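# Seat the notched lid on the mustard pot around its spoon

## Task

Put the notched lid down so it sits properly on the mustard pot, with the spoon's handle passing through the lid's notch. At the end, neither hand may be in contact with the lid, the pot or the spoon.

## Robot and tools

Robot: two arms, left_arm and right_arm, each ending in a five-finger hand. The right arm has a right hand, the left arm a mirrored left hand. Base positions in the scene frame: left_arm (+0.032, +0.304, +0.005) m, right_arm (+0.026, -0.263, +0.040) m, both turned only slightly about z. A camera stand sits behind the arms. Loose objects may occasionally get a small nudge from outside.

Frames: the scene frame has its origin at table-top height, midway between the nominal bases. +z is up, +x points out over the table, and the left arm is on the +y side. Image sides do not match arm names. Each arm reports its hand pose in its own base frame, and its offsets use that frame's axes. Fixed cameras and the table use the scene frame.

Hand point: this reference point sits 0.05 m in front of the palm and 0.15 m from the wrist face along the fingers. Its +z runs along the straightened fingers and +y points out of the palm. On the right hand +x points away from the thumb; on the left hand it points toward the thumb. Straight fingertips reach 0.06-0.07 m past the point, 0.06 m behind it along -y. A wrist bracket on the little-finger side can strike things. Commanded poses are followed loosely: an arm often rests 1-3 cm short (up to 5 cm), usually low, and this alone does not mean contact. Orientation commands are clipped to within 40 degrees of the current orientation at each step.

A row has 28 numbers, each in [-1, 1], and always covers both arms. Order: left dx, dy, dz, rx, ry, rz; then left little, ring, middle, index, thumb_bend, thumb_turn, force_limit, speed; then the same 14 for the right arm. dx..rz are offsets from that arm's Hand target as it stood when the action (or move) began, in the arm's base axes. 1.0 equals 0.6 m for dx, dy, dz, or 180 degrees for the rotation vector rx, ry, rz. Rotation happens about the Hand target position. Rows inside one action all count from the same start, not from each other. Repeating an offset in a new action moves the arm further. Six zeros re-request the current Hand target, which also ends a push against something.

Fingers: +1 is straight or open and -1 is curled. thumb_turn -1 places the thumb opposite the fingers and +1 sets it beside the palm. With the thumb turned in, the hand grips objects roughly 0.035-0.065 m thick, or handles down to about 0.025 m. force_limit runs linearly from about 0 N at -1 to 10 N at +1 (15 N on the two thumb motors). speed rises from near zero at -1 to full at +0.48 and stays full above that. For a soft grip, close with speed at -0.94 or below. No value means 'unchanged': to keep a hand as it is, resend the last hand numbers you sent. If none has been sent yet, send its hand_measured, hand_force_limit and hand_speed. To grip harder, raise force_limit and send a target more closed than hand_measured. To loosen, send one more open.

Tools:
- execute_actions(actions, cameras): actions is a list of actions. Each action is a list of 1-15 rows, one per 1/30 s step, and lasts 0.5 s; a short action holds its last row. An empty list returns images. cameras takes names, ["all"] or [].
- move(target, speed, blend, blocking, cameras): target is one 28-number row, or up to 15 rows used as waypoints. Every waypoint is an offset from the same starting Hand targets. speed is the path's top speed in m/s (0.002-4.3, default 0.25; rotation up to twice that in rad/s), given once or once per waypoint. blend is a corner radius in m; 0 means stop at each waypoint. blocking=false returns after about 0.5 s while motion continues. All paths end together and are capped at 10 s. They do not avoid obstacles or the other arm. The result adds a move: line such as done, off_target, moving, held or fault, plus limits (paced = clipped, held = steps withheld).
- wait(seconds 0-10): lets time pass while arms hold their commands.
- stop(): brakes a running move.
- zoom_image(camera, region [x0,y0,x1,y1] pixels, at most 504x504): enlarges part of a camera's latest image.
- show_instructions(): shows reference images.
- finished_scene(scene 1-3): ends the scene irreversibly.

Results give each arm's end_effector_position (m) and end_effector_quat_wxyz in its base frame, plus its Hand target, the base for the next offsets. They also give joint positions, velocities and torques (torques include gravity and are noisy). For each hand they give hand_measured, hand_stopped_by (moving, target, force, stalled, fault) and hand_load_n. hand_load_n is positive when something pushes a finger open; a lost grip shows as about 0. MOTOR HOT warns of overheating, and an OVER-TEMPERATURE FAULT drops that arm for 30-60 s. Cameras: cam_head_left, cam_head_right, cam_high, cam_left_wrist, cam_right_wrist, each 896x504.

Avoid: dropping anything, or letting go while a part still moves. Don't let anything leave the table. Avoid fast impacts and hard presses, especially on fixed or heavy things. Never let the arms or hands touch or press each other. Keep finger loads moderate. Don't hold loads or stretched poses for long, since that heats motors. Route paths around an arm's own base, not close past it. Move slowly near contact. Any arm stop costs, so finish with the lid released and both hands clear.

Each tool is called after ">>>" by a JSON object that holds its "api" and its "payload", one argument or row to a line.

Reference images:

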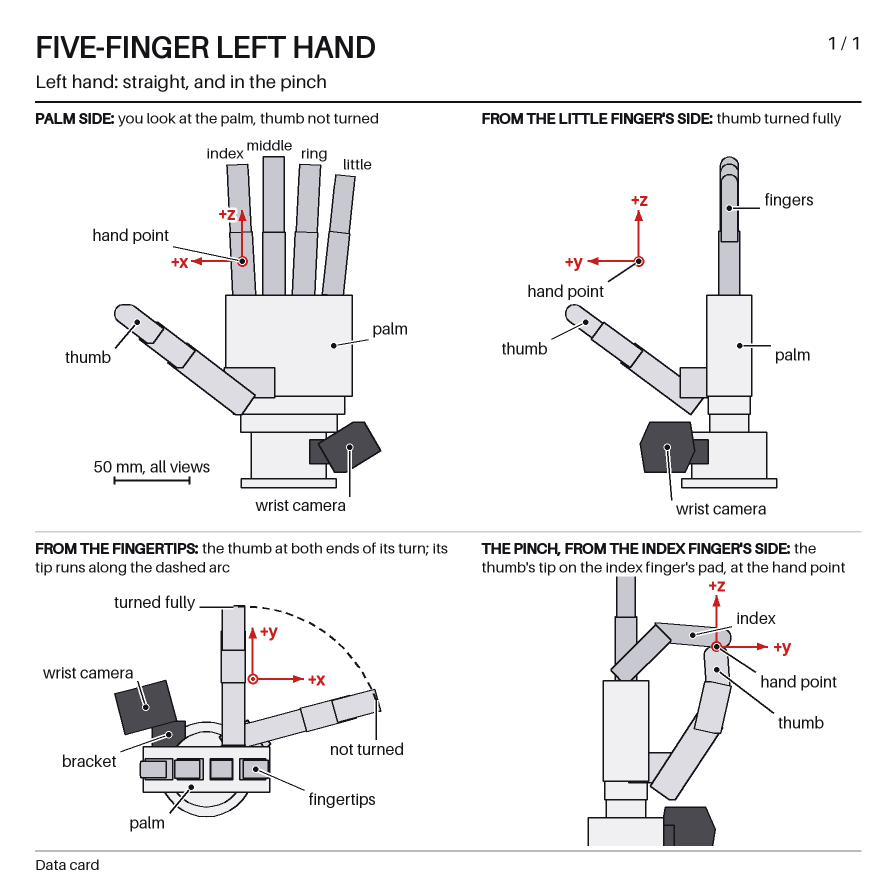

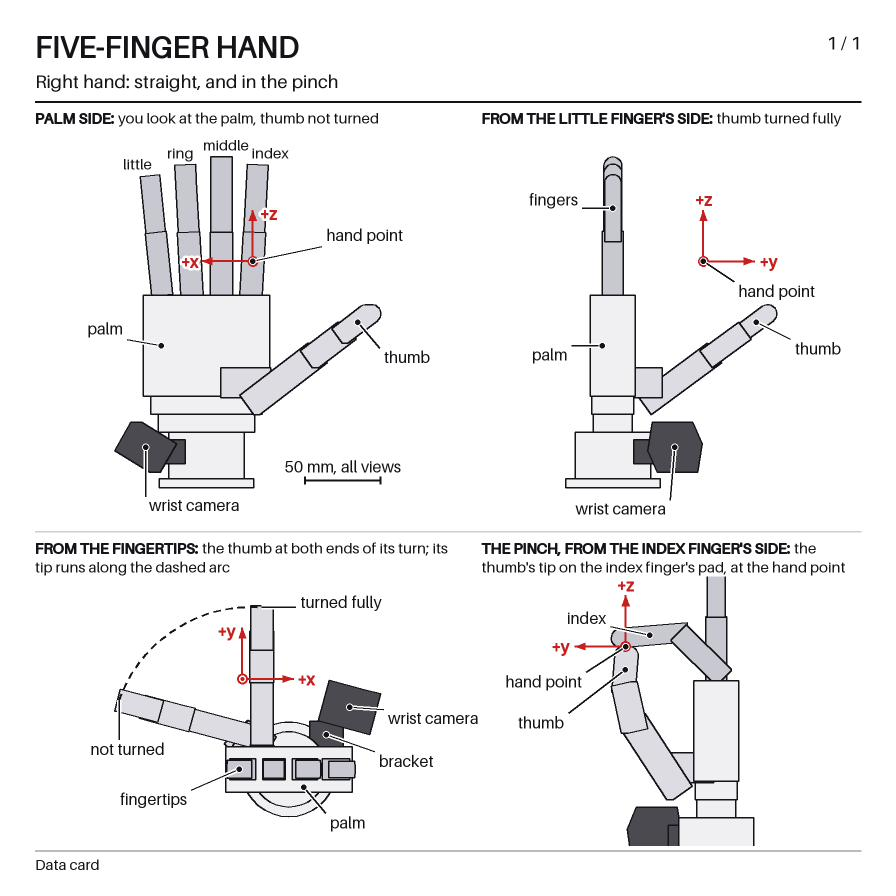

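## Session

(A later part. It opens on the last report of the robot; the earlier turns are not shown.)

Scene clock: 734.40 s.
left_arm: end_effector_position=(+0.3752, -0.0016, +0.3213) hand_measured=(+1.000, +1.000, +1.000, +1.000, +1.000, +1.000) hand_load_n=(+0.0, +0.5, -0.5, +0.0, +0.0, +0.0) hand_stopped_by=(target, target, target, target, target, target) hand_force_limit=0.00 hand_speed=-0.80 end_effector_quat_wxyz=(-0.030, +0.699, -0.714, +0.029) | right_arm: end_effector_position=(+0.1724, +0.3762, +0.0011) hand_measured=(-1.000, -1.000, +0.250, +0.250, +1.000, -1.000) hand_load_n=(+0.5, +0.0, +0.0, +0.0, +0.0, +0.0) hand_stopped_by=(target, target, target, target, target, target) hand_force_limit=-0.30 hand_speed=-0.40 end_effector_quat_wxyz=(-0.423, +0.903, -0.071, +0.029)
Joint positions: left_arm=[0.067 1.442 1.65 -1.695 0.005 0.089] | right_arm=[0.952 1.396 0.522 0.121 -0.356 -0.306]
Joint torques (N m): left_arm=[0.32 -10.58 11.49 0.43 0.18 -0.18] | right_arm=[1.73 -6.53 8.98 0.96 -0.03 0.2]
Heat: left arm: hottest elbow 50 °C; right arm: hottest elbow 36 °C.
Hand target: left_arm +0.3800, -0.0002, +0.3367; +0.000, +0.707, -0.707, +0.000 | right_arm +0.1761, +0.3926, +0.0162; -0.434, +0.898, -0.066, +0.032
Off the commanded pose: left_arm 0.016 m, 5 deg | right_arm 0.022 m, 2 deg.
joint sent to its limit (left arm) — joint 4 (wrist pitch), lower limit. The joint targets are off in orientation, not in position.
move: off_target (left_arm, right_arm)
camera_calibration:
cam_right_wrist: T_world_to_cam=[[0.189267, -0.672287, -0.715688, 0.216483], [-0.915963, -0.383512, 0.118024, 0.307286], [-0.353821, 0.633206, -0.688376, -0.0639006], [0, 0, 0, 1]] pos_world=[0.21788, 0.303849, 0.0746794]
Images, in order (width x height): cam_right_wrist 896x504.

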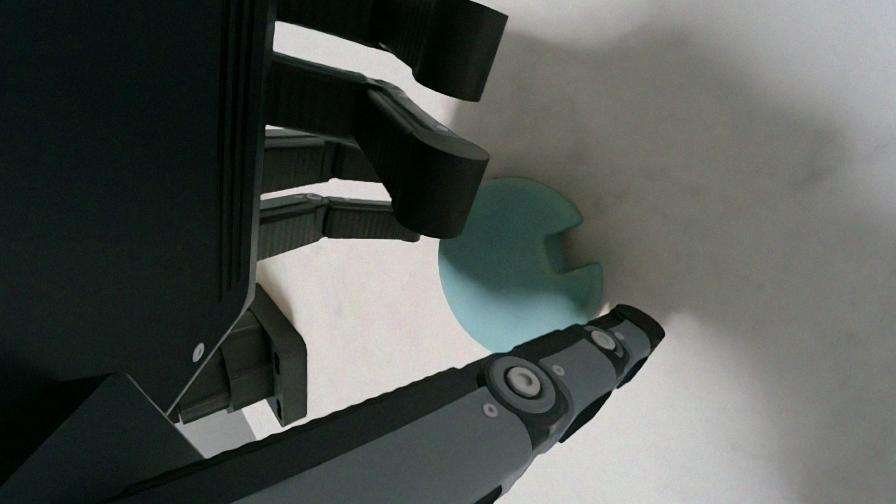

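>>> {"api": "move", "payload": {
  "target": [
    [0,0,0,0,0,0,1,1,1,1,1,1,0,-0.8,0,0,0,0,0,0,-1,-1,0.12,0.12,1,-1,-0.6,-0.7],
    [0,0,0,0,0,0,1,1,1,1,1,1,0,-0.8,0,0,0,0,0,0,-1,-1,0.12,0.12,0.6,-1,-0.5,-0.9]
  ],
  "speed": 0.05,
  "cameras": ["cam_right_wrist"]
}}

Scene clock: 747.40 s.
left_arm: end_effector_position=(+0.3752, -0.0016, +0.3213) hand_measured=(+1.000, +1.000, +1.000, +1.000, +1.000, +1.000) hand_load_n=(+0.0, +0.0, +0.0, +0.0, +0.0, +0.0) hand_stopped_by=(target, target, target, target, target, target) hand_force_limit=0.00 hand_speed=-0.80 end_effector_quat_wxyz=(-0.030, +0.699, -0.714, +0.029) | right_arm: end_effector_position=(+0.1719, +0.3753, +0.0006) hand_measured=(-1.000, -1.000, +0.120, +0.120, +0.778, -1.000) hand_load_n=(+0.0, +0.0, +1.5, +1.0, +2.5, +0.5) hand_stopped_by=(target, target, target, target, force, target) hand_force_limit=-0.50 hand_speed=-0.90 end_effector_quat_wxyz=(-0.421, +0.904, -0.073, +0.028)
Joint positions: left_arm=[0.067 1.442 1.65 -1.695 0.005 0.089] | right_arm=[0.952 1.396 0.522 0.116 -0.355 -0.304]
Joint torques (N m): left_arm=[0.38 -10.58 11.49 0.43 0.19 -0.17] | right_arm=[1.08 -6.42 9.09 1.2 -0.05 0.16]
Heat: left arm: hottest elbow 50 °C; right arm: hottest elbow 36 °C.
Hand target: left_arm +0.3800, -0.0002, +0.3367; +0.000, +0.707, -0.707, +0.000 | right_arm +0.1760, +0.3925, +0.0161; -0.434, +0.898, -0.066, +0.032
Off the commanded pose: left_arm 0.016 m, 5 deg | right_arm 0.024 m, 2 deg.
joint sent to its limit (left arm) — joint 4 (wrist pitch), lower limit. The joint targets are off in orientation, not in position.
move: off_target (left_arm, right_arm); target 2's new numbers were sent with right_arm's hand 0.024 m and 2 deg from that target
camera_calibration:
cam_right_wrist: T_world_to_cam=[[0.186185, -0.67533, -0.713627, 0.217242], [-0.916091, -0.381849, 0.122349, 0.305951], [-0.355124, 0.630968, -0.689759, -0.0629401], [0, 0, 0, 1]] pos_world=[0.21748, 0.30325, 0.0741834]
Images, in order (width x height): cam_right_wrist 896x504.

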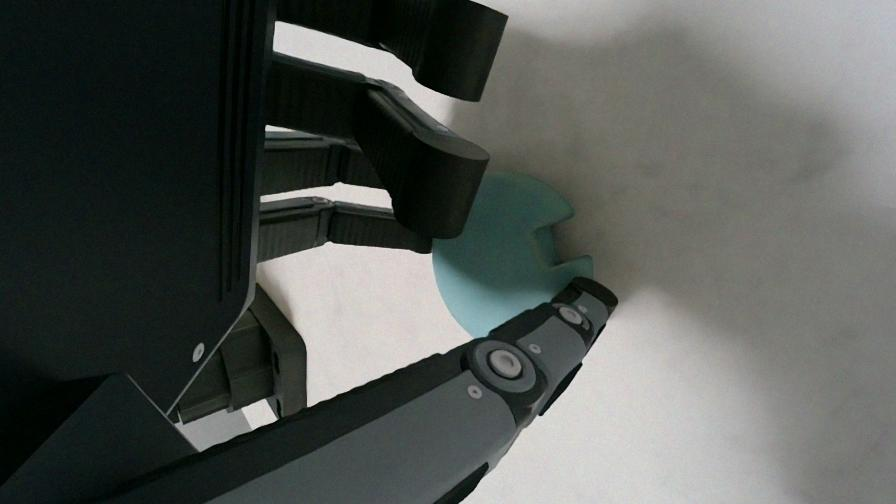

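>>> {"api": "move", "payload": {
  "target": [
    [0,0,0,0,0,0,1,1,1,1,1,1,0,-0.8,0,0,0,0,0,0,-1,-1,0.12,0.12,0.55,-1,-0.35,-0.92],
    [0,0,0,0,0,0,1,1,1,1,1,1,0,-0.8,0,0,0.05,0,0,0,-1,-1,0.12,0.12,0.55,-1,-0.35,-0.92]
  ],
  "speed": 0.06,
  "cameras": ["cam_right_wrist"]
}}

Scene clock: 756.27 s.
left_arm: end_effector_position=(+0.3752, -0.0016, +0.3213) hand_measured=(+1.000, +1.000, +1.000, +1.000, +1.000, +1.000) hand_load_n=(+0.0, +0.0, +0.0, +0.0, +0.0, +0.0) hand_stopped_by=(target, target, target, target, target, target) hand_force_limit=0.00 hand_speed=-0.80 end_effector_quat_wxyz=(-0.030, +0.699, -0.714, +0.029) | right_arm: end_effector_position=(+0.1704, +0.3736, +0.0266) hand_measured=(-1.000, -1.000, +0.120, +0.120, +0.550, -1.000) hand_load_n=(+0.0, +0.0, +0.0, +0.0, +0.5, +0.0) hand_stopped_by=(target, target, target, target, target, target) hand_force_limit=-0.35 hand_speed=-0.92 end_effector_quat_wxyz=(-0.418, +0.905, -0.075, +0.025)
Joint positions: left_arm=[0.067 1.442 1.65 -1.695 0.005 0.089] | right_arm=[0.952 1.316 0.55 0.001 -0.355 -0.3]
Joint torques (N m): left_arm=[0.38 -10.58 11.48 0.43 0.18 -0.18] | right_arm=[1.32 -6.24 10.09 1.31 -0.08 0.11]
Heat: left arm: hottest elbow 50 °C; right arm: hottest elbow 37 °C.
Hand target: left_arm +0.3800, -0.0002, +0.3367; +0.000, +0.707, -0.707, +0.000 | right_arm +0.1761, +0.3925, +0.0462; -0.434, +0.898, -0.066, +0.032
Off the commanded pose: left_arm 0.016 m, 5 deg | right_arm 0.028 m, 2 deg.
joint sent to its limit (left arm) — joint 4 (wrist pitch), lower limit. The joint targets are off in orientation, not in position.
move: off_target (left_arm, right_arm)
camera_calibration:
cam_right_wrist: T_world_to_cam=[[0.179111, -0.679721, -0.711265, 0.23777], [-0.916165, -0.378716, 0.131211, 0.299305], [-0.358554, 0.628135, -0.690569, -0.0427989], [0, 0, 0, 1]] pos_world=[0.21628, 0.301852, 0.10029]
Images, in order (width x height): cam_right_wrist 896x504.

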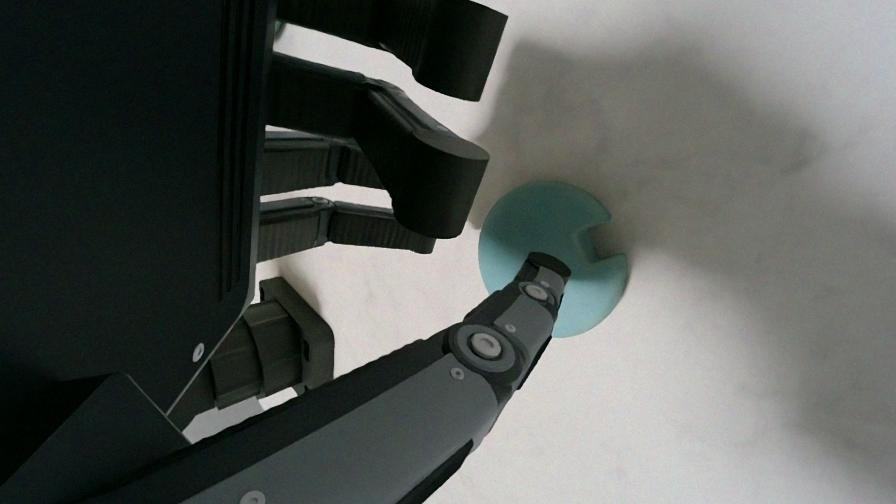

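>>> {"api": "move", "payload": {
  "target": [
    [0,0,0,0,0,0,1,1,1,1,1,1,0,-0.8,0,0,0.0,0,0,0,-1,-1,0.3,0.3,1,-1,-0.3,-0.2],
    [0,0,0,0,0,0,1,1,1,1,1,1,0,-0.8,-0.0075,-0.0255,0,0,0,0,-1,-1,0.3,0.3,1,-1,-0.3,-0.4],
    [0,0,0,0,0,0,1,1,1,1,1,1,0,-0.8,-0.0075,-0.0742,-0.095,0,0,0,-1,-1,0.3,0.3,1,-1,-0.3,-0.4],
    [0,0,0,0,0,0,1,1,1,1,1,1,0,-0.8,-0.0075,-0.0255,-0.053,0,0,0,-1,-1,0.3,0.3,1,-1,-0.3,-0.4]
  ],
  "speed": [0.1,0.1,0.06,0.05],
  "cameras": ["cam_right_wrist"]
}}

Scene clock: 778.97 s.
left_arm: end_effector_position=(+0.3752, -0.0016, +0.3213) hand_measured=(+1.000, +1.000, +1.000, +1.000, +1.000, +1.000) hand_load_n=(+0.0, +0.0, +0.0, +0.0, +0.0, +0.0) hand_stopped_by=(target, target, target, target, target, target) hand_force_limit=0.00 hand_speed=-0.80 end_effector_quat_wxyz=(-0.030, +0.699, -0.714, +0.029) | right_arm: end_effector_position=(+0.1670, +0.3596, +0.0006) hand_measured=(-1.000, -1.000, +0.300, +0.300, +1.000, -1.000) hand_load_n=(+0.0, +0.0, +0.0, +0.0, +0.0, +0.0) hand_stopped_by=(target, target, target, target, target, target) hand_force_limit=-0.30 hand_speed=-0.40 end_effector_quat_wxyz=(-0.423, +0.903, -0.071, +0.030)
Joint positions: left_arm=[0.067 1.442 1.65 -1.695 0.005 0.089] | right_arm=[0.936 1.353 0.479 0.118 -0.367 -0.318]
Joint torques (N m): left_arm=[0.32 -10.58 11.49 0.43 0.19 -0.17] | right_arm=[1.49 -5.42 9.13 1.16 -0.11 0.19]
Heat: left arm: hottest elbow 51 °C; right arm: hottest elbow 37 °C.
Hand target: left_arm +0.3800, -0.0002, +0.3367; +0.000, +0.707, -0.707, +0.000 | right_arm +0.1715, +0.3772, +0.0143; -0.434, +0.898, -0.066, +0.032
Off the commanded pose: left_arm 0.016 m, 5 deg | right_arm 0.023 m, 2 deg.
joint sent to its limit (left arm) — joint 4 (wrist pitch), lower limit. The joint targets are off in orientation, not in position.
move: off_target (left_arm, right_arm)
camera_calibration:
cam_right_wrist: T_world_to_cam=[[0.19003, -0.671909, -0.71584, 0.205698], [-0.916468, -0.382892, 0.116105, 0.295881], [-0.352101, 0.63398, -0.688544, -0.0562278], [0, 0, 0, 1]] pos_world=[0.212279, 0.287149, 0.0741783]
Images, in order (width x height): cam_right_wrist 896x504.

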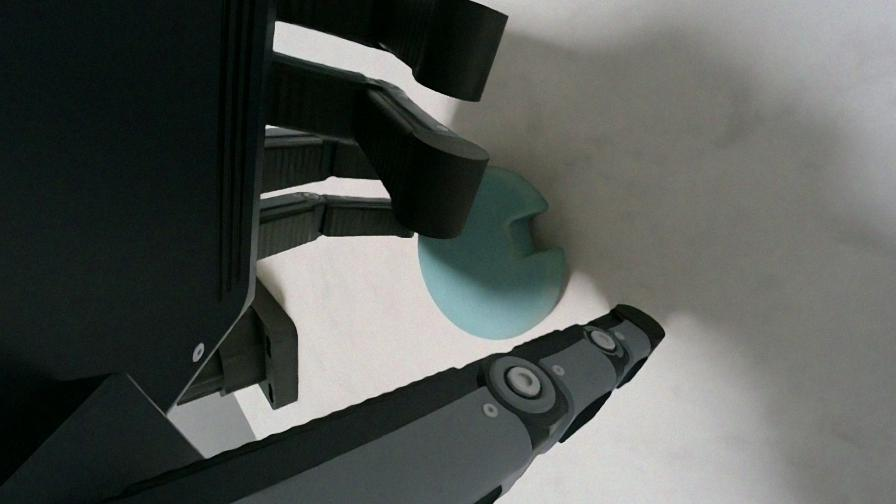

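>>> {"api": "move", "payload": {
  "target": [
    [0,0,0,0,0,0,1,1,1,1,1,1,0,-0.8,0,0,0,0,0,0,-1,-1,0.12,0.12,1,-1,-0.6,-0.7],
    [0,0,0,0,0,0,1,1,1,1,1,1,0,-0.8,0,0,0,0,0,0,-1,-1,0.12,0.12,0.6,-1,-0.5,-0.9]
  ],
  "speed": 0.05,
  "cameras": ["cam_right_wrist"]
}}

Scene clock: 788.63 s.
left_arm: end_effector_position=(+0.3752, -0.0016, +0.3213) hand_measured=(+1.000, +1.000, +1.000, +1.000, +1.000, +1.000) hand_load_n=(+0.0, +0.0, +0.0, +0.0, +0.0, +0.0) hand_stopped_by=(target, target, target, target, target, target) hand_force_limit=0.00 hand_speed=-0.80 end_effector_quat_wxyz=(-0.030, +0.699, -0.714, +0.029) | right_arm: end_effector_position=(+0.1663, +0.3594, +0.0004) hand_measured=(-1.000, -1.000, +0.120, +0.120, +0.764, -1.000) hand_load_n=(+0.0, +0.0, +1.5, +1.5, +3.5, +0.0) hand_stopped_by=(target, target, target, target, force, target) hand_force_limit=-0.50 hand_speed=-0.90 end_effector_quat_wxyz=(-0.422, +0.903, -0.073, +0.029)
Joint positions: left_arm=[0.067 1.442 1.65 -1.695 0.005 0.089] | right_arm=[0.936 1.353 0.479 0.116 -0.367 -0.315]
Joint torques (N m): left_arm=[0.38 -10.58 11.49 0.42 0.18 -0.17] | right_arm=[1.85 -6.01 9.29 1.2 -0.08 0.17]
Heat: left arm: hottest elbow 51 °C; right arm: hottest elbow 37 °C.
Hand target: left_arm +0.3800, -0.0002, +0.3367; +0.000, +0.707, -0.707, +0.000 | right_arm +0.1714, +0.3772, +0.0143; -0.434, +0.898, -0.066, +0.032
Off the commanded pose: left_arm 0.016 m, 5 deg | right_arm 0.023 m, 2 deg.
joint sent to its limit (left arm) — joint 4 (wrist pitch), lower limit. The joint targets are off in orientation, not in position.
move: off_target (left_arm, right_arm); target 2's new numbers were sent with right_arm's hand 0.023 m and 2 deg from that target
camera_calibration:
cam_right_wrist: T_world_to_cam=[[0.186949, -0.673208, -0.715431, 0.206527], [-0.916445, -0.381808, 0.1198, 0.294739], [-0.353807, 0.633256, -0.688337, -0.0560275], [0, 0, 0, 1]] pos_world=[0.211679, 0.287049, 0.0738806]
Images, in order (width x height): cam_right_wrist 896x504.

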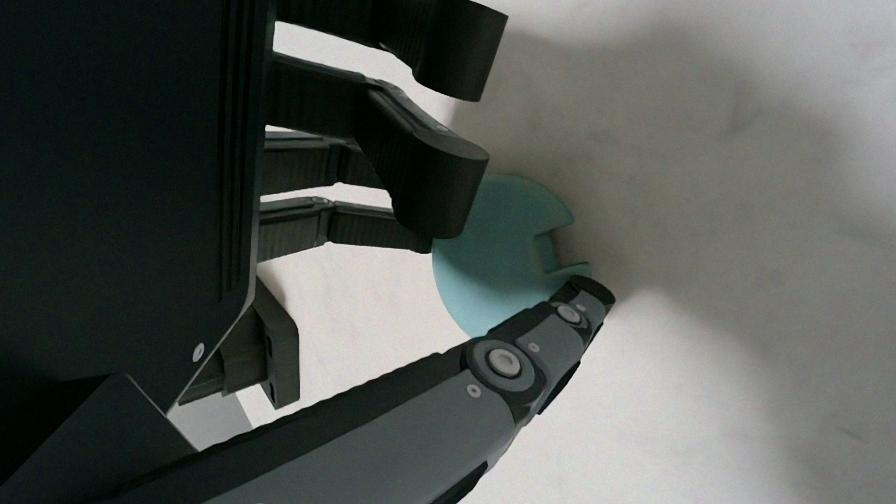

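>>> {"api": "move", "payload": {
  "target": [0,0,0,0,0,0,1,1,1,1,1,1,0,-0.8,0,0,0.05,0,0,0,-1,-1,0.12,0.12,0.6,-1,-0.5,-0.9],
  "speed": 0.04,
  "cameras": ["cam_right_wrist","cam_left_wrist"]
}}

Scene clock: 793.73 s.
left_arm: end_effector_position=(+0.3752, -0.0016, +0.3213) hand_measured=(+1.000, +1.000, +1.000, +1.000, +1.000, +1.000) hand_load_n=(+0.0, +0.0, +0.0, +0.0, +0.0, +0.0) hand_stopped_by=(target, target, target, target, target, target) hand_force_limit=0.00 hand_speed=-0.80 end_effector_quat_wxyz=(-0.030, +0.699, -0.714, +0.029) | right_arm: end_effector_position=(+0.1651, +0.3578, +0.0237) hand_measured=(-1.000, -1.000, +0.120, +0.120, +0.762, -1.000) hand_load_n=(+0.0, +0.0, +0.0, +0.0, +0.0, +0.0) hand_stopped_by=(target, target, target, target, force, target) hand_force_limit=-0.50 hand_speed=-0.90 end_effector_quat_wxyz=(-0.417, +0.906, -0.074, +0.025)
Joint positions: left_arm=[0.067 1.442 1.65 -1.695 0.005 0.089] | right_arm=[0.936 1.279 0.51 -0.003 -0.367 -0.315]
Joint torques (N m): left_arm=[0.38 -10.58 11.48 0.42 0.19 -0.17] | right_arm=[1.14 -5.89 10.24 1.02 -0.1 0.17]
Heat: left arm: hottest elbow 51 °C; right arm: hottest elbow 37 °C.
Hand target: left_arm +0.3800, -0.0002, +0.3367; +0.000, +0.707, -0.707, +0.000 | right_arm +0.1715, +0.3772, +0.0444; -0.434, +0.898, -0.066, +0.032
Off the commanded pose: left_arm 0.016 m, 5 deg | right_arm 0.029 m, 2 deg.
joint sent to its limit (left arm) — joint 4 (wrist pitch), lower limit. The joint targets are off in orientation, not in position.
move: off_target (left_arm, right_arm)
camera_calibration:
cam_left_wrist: T_world_to_cam=[[0.955562, -0.275682, 0.10441, -0.397144], [-0.29227, -0.839746, 0.457608, -0.0344916], [-0.0384767, -0.467788, -0.883003, 0.406837], [0, 0, 0, 1]] pos_world=[0.385069, 0.0518636, 0.416488]
cam_right_wrist: T_world_to_cam=[[0.181125, -0.68107, -0.709463, 0.225963], [-0.915418, -0.380421, 0.131492, 0.289292], [-0.35945, 0.625639, -0.692367, -0.0356483], [0, 0, 0, 1]] pos_world=[0.211081, 0.286252, 0.0975914]
Images, in order (width x height): cam_left_wrist 896x504, cam_right_wrist 896x504.

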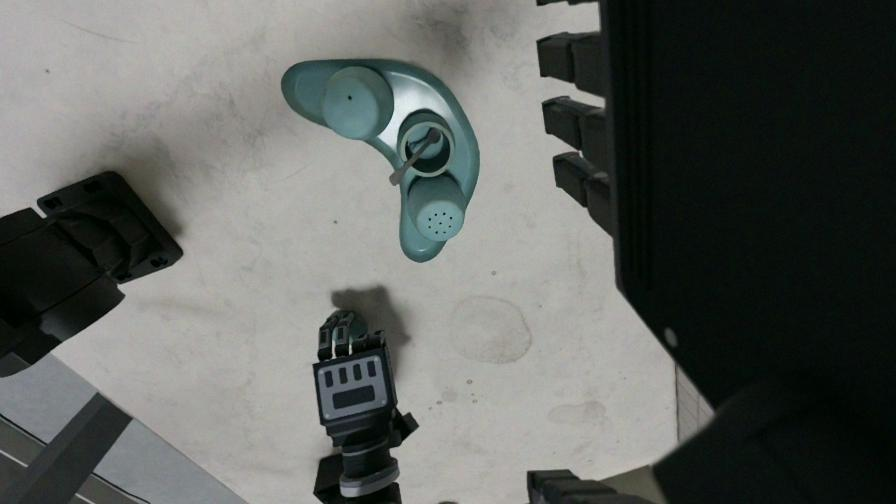

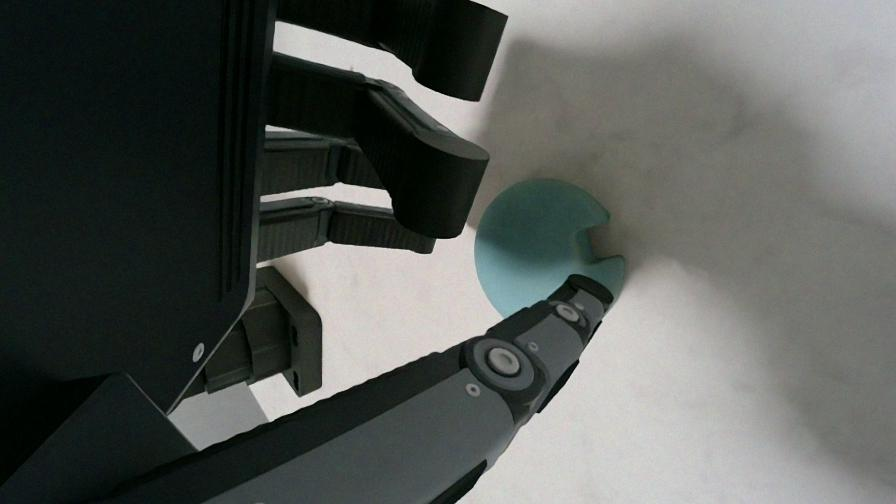

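>>> {"api": "zoom_image", "payload": {
  "camera": "cam_right_wrist",
  "region": [460, 160, 660, 350]
}}

Scaled by 2.520 from the camera's 896x504 image, which has a finer 1280x720 frame.

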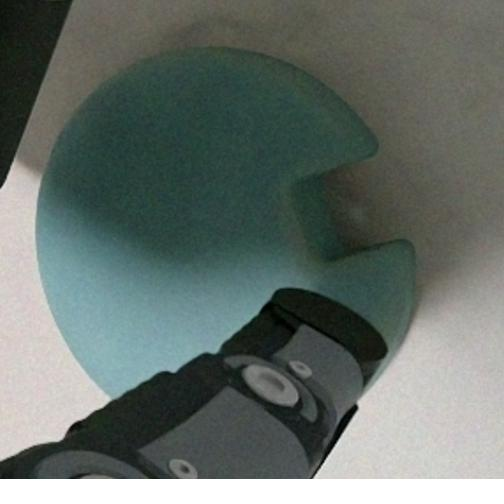

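>>> {"api": "move", "payload": {
  "target": [
    [0,0,0,0,0,0,1,1,1,1,1,1,0,-0.8,0,0,0.0,0,0,0,-1,-1,0.3,0.3,1,-1,-0.3,-0.2],
    [0,0,0,0,0,0,1,1,1,1,1,1,0,-0.8,-0.0072,-0.028,0,-0.0137,0.002,0,-1,-1,0.3,0.3,1,-1,-0.3,-0.4],
    [0,0,0,0,0,0,1,1,1,1,1,1,0,-0.8,-0.0072,-0.0773,-0.104,-0.0137,0.002,0,-1,-1,0.3,0.3,1,-1,-0.3,-0.4]
  ],
  "speed": [0.1,0.1,0.06],
  "cameras": ["cam_right_wrist"]
}}

Scene clock: 834.37 s.
left_arm: end_effector_position=(+0.3752, -0.0016, +0.3213) hand_measured=(+1.000, +1.000, +1.000, +1.000, +1.000, +1.000) hand_load_n=(+0.0, +0.0, +0.0, +0.0, +0.0, +0.0) hand_stopped_by=(target, target, target, target, target, target) hand_force_limit=0.00 hand_speed=-0.80 end_effector_quat_wxyz=(-0.030, +0.699, -0.714, +0.029) | right_arm: end_effector_position=(+0.1655, +0.3414, -0.0014) hand_measured=(-1.000, -1.000, +0.300, +0.300, +1.000, -1.000) hand_load_n=(+0.0, +0.0, -3.0, +0.0, +0.0, +0.0) hand_stopped_by=(target, target, target, target, target, target) hand_force_limit=-0.30 hand_speed=-0.40 end_effector_quat_wxyz=(-0.429, +0.901, -0.062, +0.030)
Joint positions: left_arm=[0.067 1.442 1.65 -1.695 0.005 0.089] | right_arm=[0.898 1.317 0.434 0.127 -0.406 -0.359]
Joint torques (N m): left_arm=[0.38 -10.58 11.51 0.43 0.19 -0.17] | right_arm=[-0.67 -3.14 4.85 1.85 0.02 0.02]
Heat: left arm: hottest elbow 51 °C; right arm: hottest elbow 37 °C.
Hand target: left_arm +0.3800, -0.0002, +0.3367; +0.000, +0.707, -0.707, +0.000 | right_arm +0.1673, +0.3309, -0.0180; -0.414, +0.907, -0.067, +0.031
Off the commanded pose: left_arm 0.016 m, 5 deg | right_arm 0.020 m, 2 deg.
joint sent to its limit (left arm) — joint 4 (wrist pitch), lower limit. The joint targets are off in orientation, not in position.
move: off_target (left_arm, right_arm); target 2's new numbers were sent with right_arm's hand 0.025 m and 3 deg from that target
camera_calibration:
cam_right_wrist: T_world_to_cam=[[0.208857, -0.660368, -0.721314, 0.185236], [-0.910637, -0.400232, 0.10274, 0.292673], [-0.356539, 0.635397, -0.684946, -0.0463944], [0, 0, 0, 1]] pos_world=[0.211289, 0.26894, 0.0717668]
Images, in order (width x height): cam_right_wrist 896x504.

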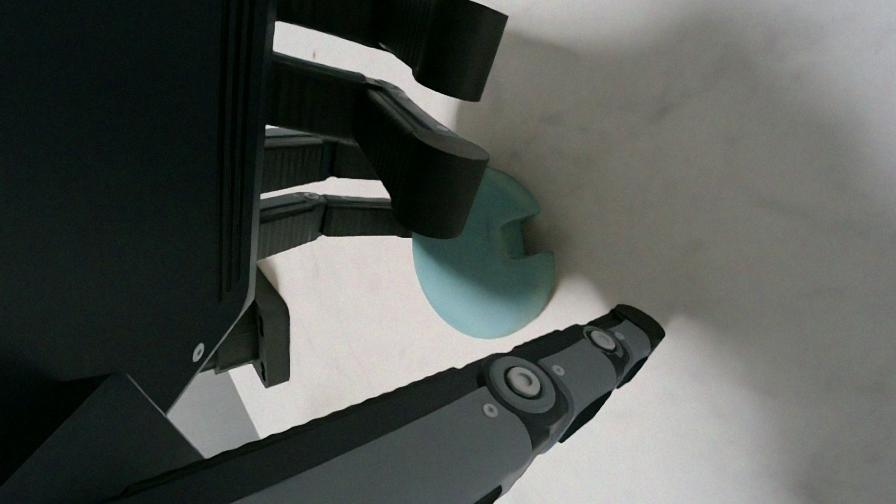

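>>> {"api": "move", "payload": {
  "target": [0,0,0,0,0,0,1,1,1,1,1,1,0,-0.8,0,0.049,0.05,-0.0026,-0.0558,0,-1,-1,0.3,0.3,1,-1,-0.3,-0.4],
  "speed": 0.06,
  "cameras": ["cam_right_wrist"]
}}

Scene clock: 862.70 s.
left_arm: end_effector_position=(+0.3752, -0.0016, +0.3213) hand_measured=(+1.000, +1.000, +1.000, +1.000, +1.000, +1.000) hand_load_n=(+0.0, +0.0, +0.0, +0.0, -0.5, +0.0) hand_stopped_by=(target, target, target, target, target, target) hand_force_limit=0.00 hand_speed=-0.80 end_effector_quat_wxyz=(-0.030, +0.699, -0.714, +0.029) | right_arm: end_effector_position=(+0.1664, +0.3501, +0.0014) hand_measured=(-1.000, -1.000, +0.300, +0.300, +1.000, -1.000) hand_load_n=(+0.0, +0.0, +0.0, +0.0, +0.0, +0.0) hand_stopped_by=(target, target, target, target, target, target) hand_force_limit=-0.30 hand_speed=-0.40 end_effector_quat_wxyz=(-0.406, +0.907, -0.042, +0.105)
Joint positions: left_arm=[0.067 1.442 1.65 -1.695 0.005 0.089] | right_arm=[1.014 1.284 0.433 0.13 -0.195 -0.375]
Joint torques (N m): left_arm=[0.38 -10.52 11.49 0.42 0.18 -0.17] | right_arm=[1.55 -4.95 7.84 1.31 0.03 0.06]
Heat: left arm: hottest elbow 51 °C; right arm: hottest elbow 36 °C.
Hand target: left_arm +0.3800, -0.0002, +0.3367; +0.000, +0.707, -0.707, +0.000 | right_arm +0.1671, +0.3602, +0.0119; -0.415, +0.903, -0.030, +0.110
Off the commanded pose: left_arm 0.016 m, 5 deg | right_arm 0.015 m, 2 deg.
joint sent to its limit (left arm) — joint 4 (wrist pitch), lower limit. The joint targets are off in orientation, not in position.
move: off_target (left_arm, right_arm)
camera_calibration:
cam_right_wrist: T_world_to_cam=[[0.290528, -0.7056, -0.646315, 0.19498], [-0.928837, -0.370248, -0.0133153, 0.289383], [-0.229902, 0.60419, -0.762955, -0.0596556], [0, 0, 0, 1]] pos_world=[0.198428, 0.280765, 0.0843571]
Images, in order (width x height): cam_right_wrist 896x504.

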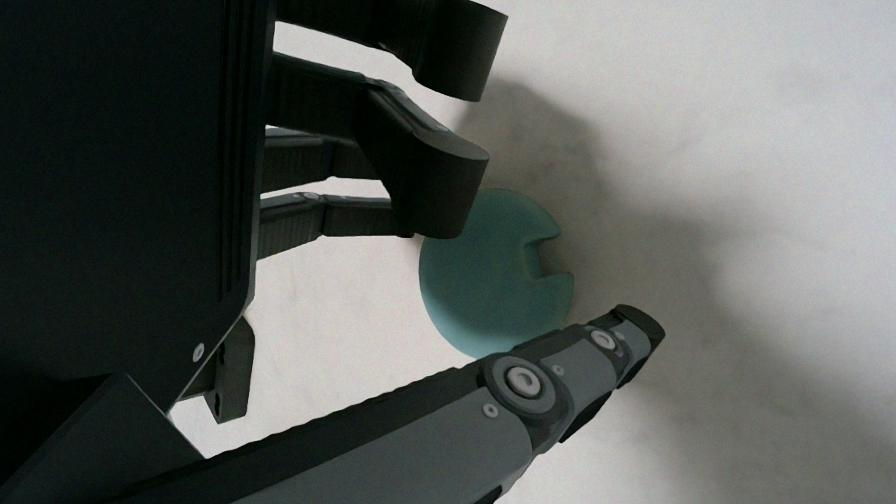

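>>> {"api": "move", "payload": {
  "target": [
    [0,0,0,0,0,0,1,1,1,1,1,1,0,-0.8,-0.01,-0.0487,-0.046,-0.0081,0.0013,-0.0013,-1,-1,0.3,0.3,1,-1,-0.3,-0.4],
    [0,0,0,0,0,0,1,1,1,1,1,1,0,-0.8,-0.009,-0.0087,-0.0023,-0.0081,0.0013,-0.0013,-1,-1,0.3,0.3,1,-1,-0.3,-0.4]
  ],
  "speed": 0.05,
  "cameras": ["cam_right_wrist"]
}}

Scene clock: 882.07 s.
left_arm: end_effector_position=(+0.3752, -0.0016, +0.3213) hand_measured=(+1.000, +1.000, +1.000, +1.000, +1.000, +1.000) hand_load_n=(+0.0, +0.0, +0.0, +0.0, +0.0, +0.0) hand_stopped_by=(target, target, target, target, target, target) hand_force_limit=0.00 hand_speed=-0.80 end_effector_quat_wxyz=(-0.030, +0.699, -0.714, +0.029) | right_arm: end_effector_position=(+0.1612, +0.3410, -0.0015) hand_measured=(-1.000, -1.000, +0.300, +0.300, +1.000, -1.000) hand_load_n=(+0.0, +0.0, +0.5, +0.0, +0.0, +0.0) hand_stopped_by=(target, target, target, target, target, target) hand_force_limit=-0.30 hand_speed=-0.40 end_effector_quat_wxyz=(-0.394, +0.912, -0.035, +0.110)
Joint positions: left_arm=[0.067 1.442 1.65 -1.695 0.005 0.089] | right_arm=[1.026 1.262 0.419 0.102 -0.174 -0.391]
Joint torques (N m): left_arm=[0.38 -10.58 11.49 0.43 0.19 -0.17] | right_arm=[1.26 -5.13 8.94 0.94 0.06 0.19]
Heat: left arm: hottest elbow 52 °C; right arm: hottest elbow 36 °C.
Hand target: left_arm +0.3800, -0.0002, +0.3367; +0.000, +0.707, -0.707, +0.000 | right_arm +0.1617, +0.3550, +0.0105; -0.403, +0.908, -0.031, +0.109
Off the commanded pose: left_arm 0.016 m, 5 deg | right_arm 0.019 m, 1 deg.
joint sent to its limit (left arm) — joint 4 (wrist pitch), lower limit. The joint targets are off in orientation, not in position.
move: off_target (left_arm, right_arm)
camera_calibration:
cam_right_wrist: T_world_to_cam=[[0.303308, -0.721197, -0.6228, 0.191457], [-0.926032, -0.377178, -0.0142165, 0.283112], [-0.224653, 0.581044, -0.782252, -0.0506119], [0, 0, 0, 1]] pos_world=[0.19273, 0.274269, 0.083673]
Images, in order (width x height): cam_right_wrist 896x504.

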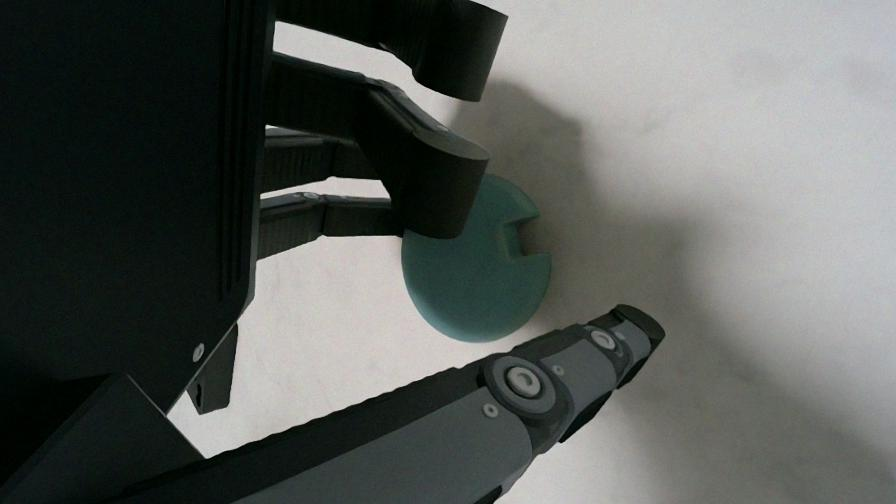

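>>> {"api": "move", "payload": {
  "target": [
    [0,0,0,0,0,0,1,1,1,1,1,1,0,-0.8,0,0,0,0,0,0,-1,-1,0.12,0.12,1,-1,-0.6,-0.7],
    [0,0,0,0,0,0,1,1,1,1,1,1,0,-0.8,0,0,0,0,0,0,-1,-1,0.12,0.12,0.6,-1,-0.5,-0.9]
  ],
  "speed": 0.05,
  "cameras": ["cam_right_wrist"]
}}

Scene clock: 897.07 s.
left_arm: end_effector_position=(+0.3752, -0.0016, +0.3213) hand_measured=(+1.000, +1.000, +1.000, +1.000, +1.000, +1.000) hand_load_n=(+0.0, +0.0, +0.0, +0.0, +0.0, +0.0) hand_stopped_by=(target, target, target, target, target, target) hand_force_limit=0.00 hand_speed=-0.80 end_effector_quat_wxyz=(-0.030, +0.699, -0.714, +0.029) | right_arm: end_effector_position=(+0.1600, +0.3401, -0.0018) hand_measured=(-1.000, -1.000, +0.120, +0.120, +0.730, -1.000) hand_load_n=(+0.0, +0.0, +0.0, +3.5, +3.5, -0.5) hand_stopped_by=(target, target, target, target, force, target) hand_force_limit=-0.50 hand_speed=-0.90 end_effector_quat_wxyz=(-0.392, +0.913, -0.035, +0.108)
Joint positions: left_arm=[0.067 1.442 1.65 -1.695 0.005 0.089] | right_arm=[1.028 1.26 0.419 0.095 -0.174 -0.39]
Joint torques (N m): left_arm=[0.38 -10.52 11.49 0.43 0.19 -0.17] | right_arm=[1.26 -4.54 8.8 1.24 0.04 0.17]
Heat: left arm: hottest elbow 52 °C; right arm: hottest elbow 36 °C.
Hand target: left_arm +0.3800, -0.0002, +0.3367; +0.000, +0.707, -0.707, +0.000 | right_arm +0.1618, +0.3551, +0.0106; -0.403, +0.908, -0.031, +0.110
Off the commanded pose: left_arm 0.016 m, 5 deg | right_arm 0.019 m, 1 deg.
joint sent to its limit (left arm) — joint 4 (wrist pitch), lower limit. The joint targets are off in orientation, not in position.
move: off_target (left_arm, right_arm); target 2's new numbers were sent with right_arm's hand 0.020 m and 1 deg from that target
camera_calibration:
cam_right_wrist: T_world_to_cam=[[0.301612, -0.723651, -0.620773, 0.192138], [-0.925803, -0.377891, -0.00929922, 0.281831], [-0.227855, 0.577519, -0.783935, -0.0488784], [0, 0, 0, 1]] pos_world=[0.191831, 0.27377, 0.0835775]
Images, in order (width x height): cam_right_wrist 896x504.

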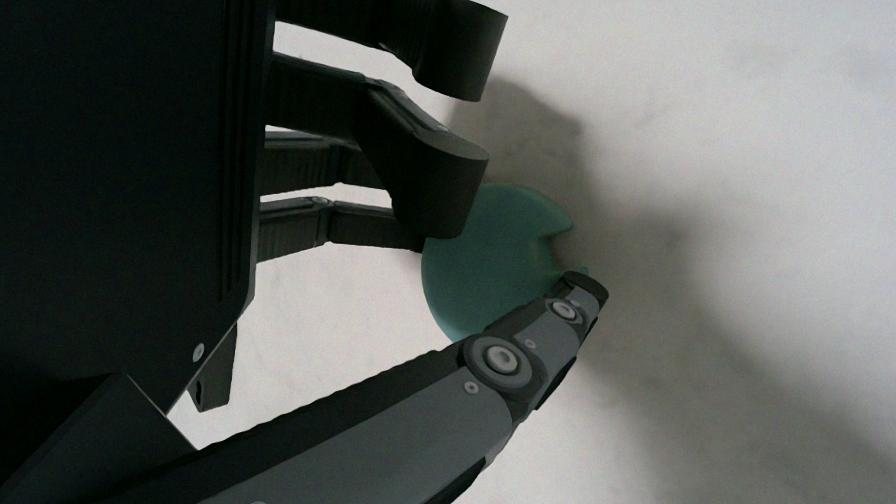

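>>> {"api": "move", "payload": {
  "target": [0,0,0,0,0,0,1,1,1,1,1,1,0,-0.8,0,0,0.04,0,0,0,-1,-1,0.12,0.12,0.6,-1,-0.5,-0.9],
  "speed": 0.04,
  "cameras": ["cam_right_wrist","cam_left_wrist"]
}}

Scene clock: 909.33 s.
left_arm: end_effector_position=(+0.3752, -0.0016, +0.3213) hand_measured=(+1.000, +1.000, +1.000, +1.000, +1.000, +1.000) hand_load_n=(+0.0, +0.0, +0.0, +0.0, -0.5, +0.0) hand_stopped_by=(target, target, target, target, target, target) hand_force_limit=0.00 hand_speed=-0.80 end_effector_quat_wxyz=(-0.030, +0.699, -0.714, +0.029) | right_arm: end_effector_position=(+0.1566, +0.3345, +0.0136) hand_measured=(-1.000, -1.000, +0.120, +0.120, +0.728, -1.000) hand_load_n=(+0.0, +0.0, +0.0, +0.0, +0.0, +0.0) hand_stopped_by=(target, target, target, target, force, target) hand_force_limit=-0.50 hand_speed=-0.90 end_effector_quat_wxyz=(-0.384, +0.917, -0.036, +0.104)
Joint positions: left_arm=[0.067 1.442 1.65 -1.695 0.005 0.089] | right_arm=[1.028 1.194 0.438 -0.01 -0.174 -0.39]
Joint torques (N m): left_arm=[0.32 -10.58 11.49 0.42 0.18 -0.17] | right_arm=[1.44 -5.77 10.37 1.07 0.03 0.21]
Heat: left arm: hottest elbow 52 °C; right arm: hottest elbow 36 °C.
Hand target: left_arm +0.3800, -0.0002, +0.3367; +0.000, +0.707, -0.707, +0.000 | right_arm +0.1618, +0.3550, +0.0346; -0.403, +0.908, -0.031, +0.110
Off the commanded pose: left_arm 0.016 m, 5 deg | right_arm 0.030 m, 2 deg.
joint sent to its limit (left arm) — joint 4 (wrist pitch), lower limit. The joint targets are off in orientation, not in position.
move: off_target (left_arm, right_arm)
camera_calibration:
cam_left_wrist: T_world_to_cam=[[0.955562, -0.275682, 0.10441, -0.397144], [-0.29227, -0.839746, 0.457608, -0.0344916], [-0.0384767, -0.467788, -0.883003, 0.406837], [0, 0, 0, 1]] pos_world=[0.385069, 0.0518636, 0.416488]
cam_right_wrist: T_world_to_cam=[[0.295143, -0.734313, -0.611289, 0.203148], [-0.925823, -0.377893, 0.00693841, 0.276506], [-0.236097, 0.563898, -0.791377, -0.0283935], [0, 0, 0, 1]] pos_world=[0.189334, 0.269675, 0.0997939]
Images, in order (width x height): cam_left_wrist 896x504, cam_right_wrist 896x504.

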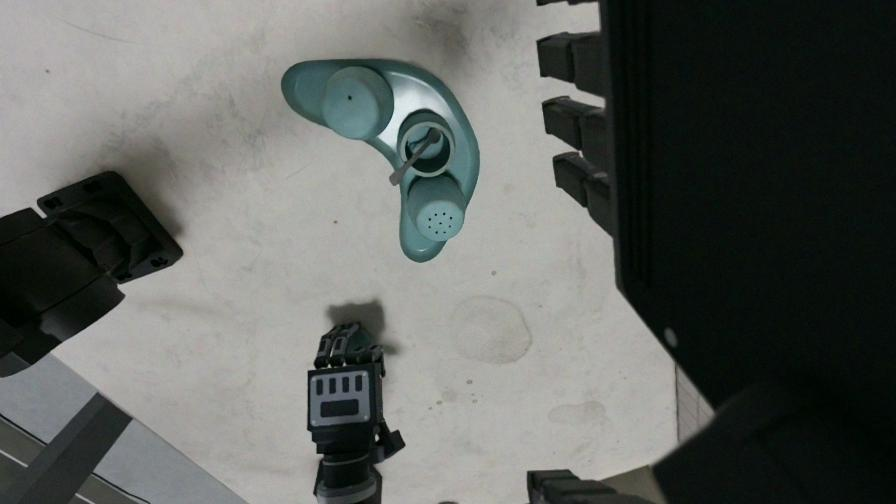

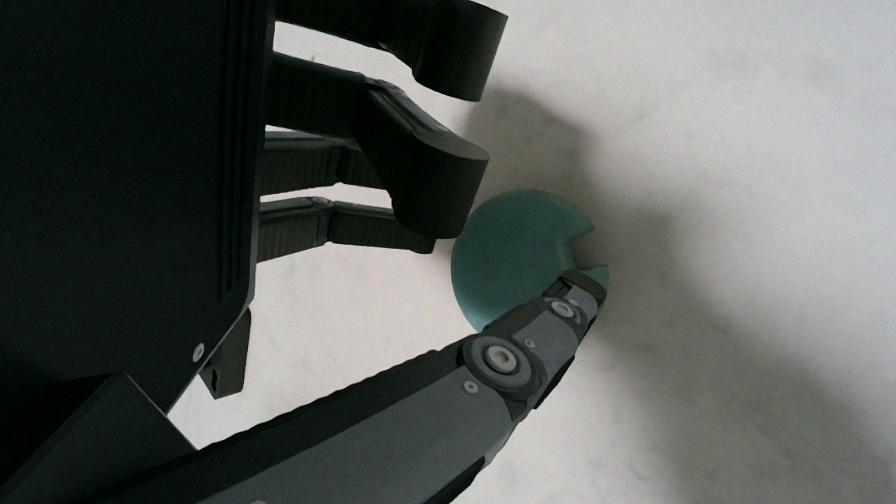

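>>> {"api": "move", "payload": {
  "target": [
    [0,0,0,0,0,0,1,1,1,1,1,1,0,-0.8,0,0,0.0,0,0,0,-1,-1,0.3,0.3,1,-1,-0.3,-0.2],
    [0,0,0,0,0,0,1,1,1,1,1,1,0,-0.8,-0.0075,-0.0293,0,0,0,0,-1,-1,0.3,0.3,1,-1,-0.3,-0.4],
    [0,0,0,0,0,0,1,1,1,1,1,1,0,-0.8,-0.0075,-0.069,-0.083,0,0,0,-1,-1,0.3,0.3,1,-1,-0.3,-0.4],
    [0,0,0,0,0,0,1,1,1,1,1,1,0,-0.8,-0.0075,-0.0293,-0.040,0,0,0,-1,-1,0.3,0.3,1,-1,-0.3,-0.4]
  ],
  "speed": [0.1,0.1,0.06,0.05],
  "cameras": ["cam_right_wrist"]
}}

Scene clock: 960.97 s.
left_arm: end_effector_position=(+0.3752, -0.0016, +0.3213) hand_measured=(+1.000, +1.000, +1.000, +1.000, +1.000, +1.000) hand_load_n=(+0.0, +0.0, +0.0, +0.0, +0.0, +0.0) hand_stopped_by=(target, target, target, target, target, target) hand_force_limit=0.00 hand_speed=-0.80 end_effector_quat_wxyz=(-0.030, +0.699, -0.714, +0.029) | right_arm: end_effector_position=(+0.1548, +0.3235, -0.0017) hand_measured=(-1.000, -1.000, +0.300, +0.300, +1.000, -1.000) hand_load_n=(+0.0, +0.0, +0.5, +0.0, +0.0, +0.5) hand_stopped_by=(target, target, target, target, target, target) hand_force_limit=-0.30 hand_speed=-0.40 end_effector_quat_wxyz=(-0.395, +0.912, -0.035, +0.108)
Joint positions: left_arm=[0.067 1.442 1.65 -1.695 0.005 0.089] | right_arm=[1.01 1.206 0.376 0.085 -0.19 -0.401]
Joint torques (N m): left_arm=[0.32 -10.58 11.49 0.42 0.19 -0.17] | right_arm=[2.37 -4.13 9.1 0.88 0.1 0.2]
Heat: left arm: hottest elbow 52 °C; right arm: hottest elbow 39 °C.
Hand target: left_arm +0.3800, -0.0002, +0.3367; +0.000, +0.707, -0.707, +0.000 | right_arm +0.1574, +0.3374, +0.0106; -0.403, +0.908, -0.031, +0.110
Off the commanded pose: left_arm 0.016 m, 5 deg | right_arm 0.019 m, 1 deg.
joint sent to its limit (left arm) — joint 4 (wrist pitch), lower limit. The joint targets are off in orientation, not in position.
move: off_target (left_arm, right_arm)
camera_calibration:
cam_right_wrist: T_world_to_cam=[[0.302671, -0.720235, -0.624221, 0.180531], [-0.92521, -0.379297, -0.0109759, 0.271111], [-0.228859, 0.580857, -0.781171, -0.0413389], [0, 0, 0, 1]] pos_world=[0.186733, 0.256868, 0.0833741]
Images, in order (width x height): cam_right_wrist 896x504.

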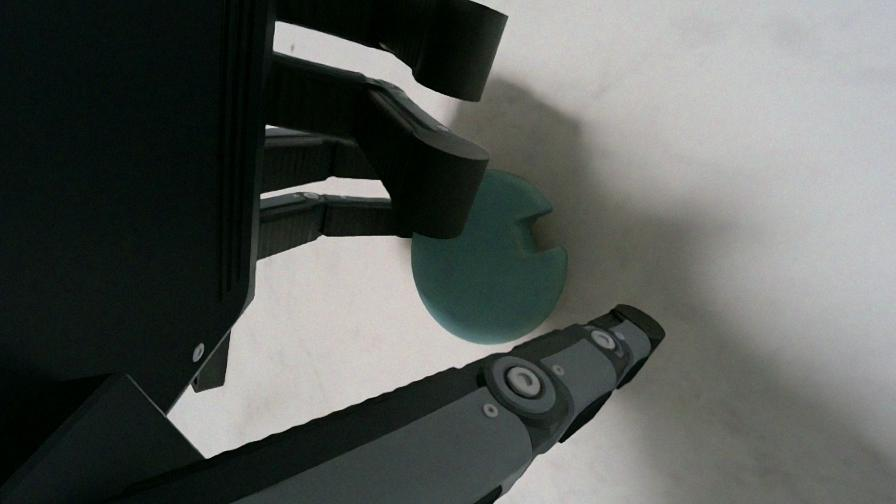

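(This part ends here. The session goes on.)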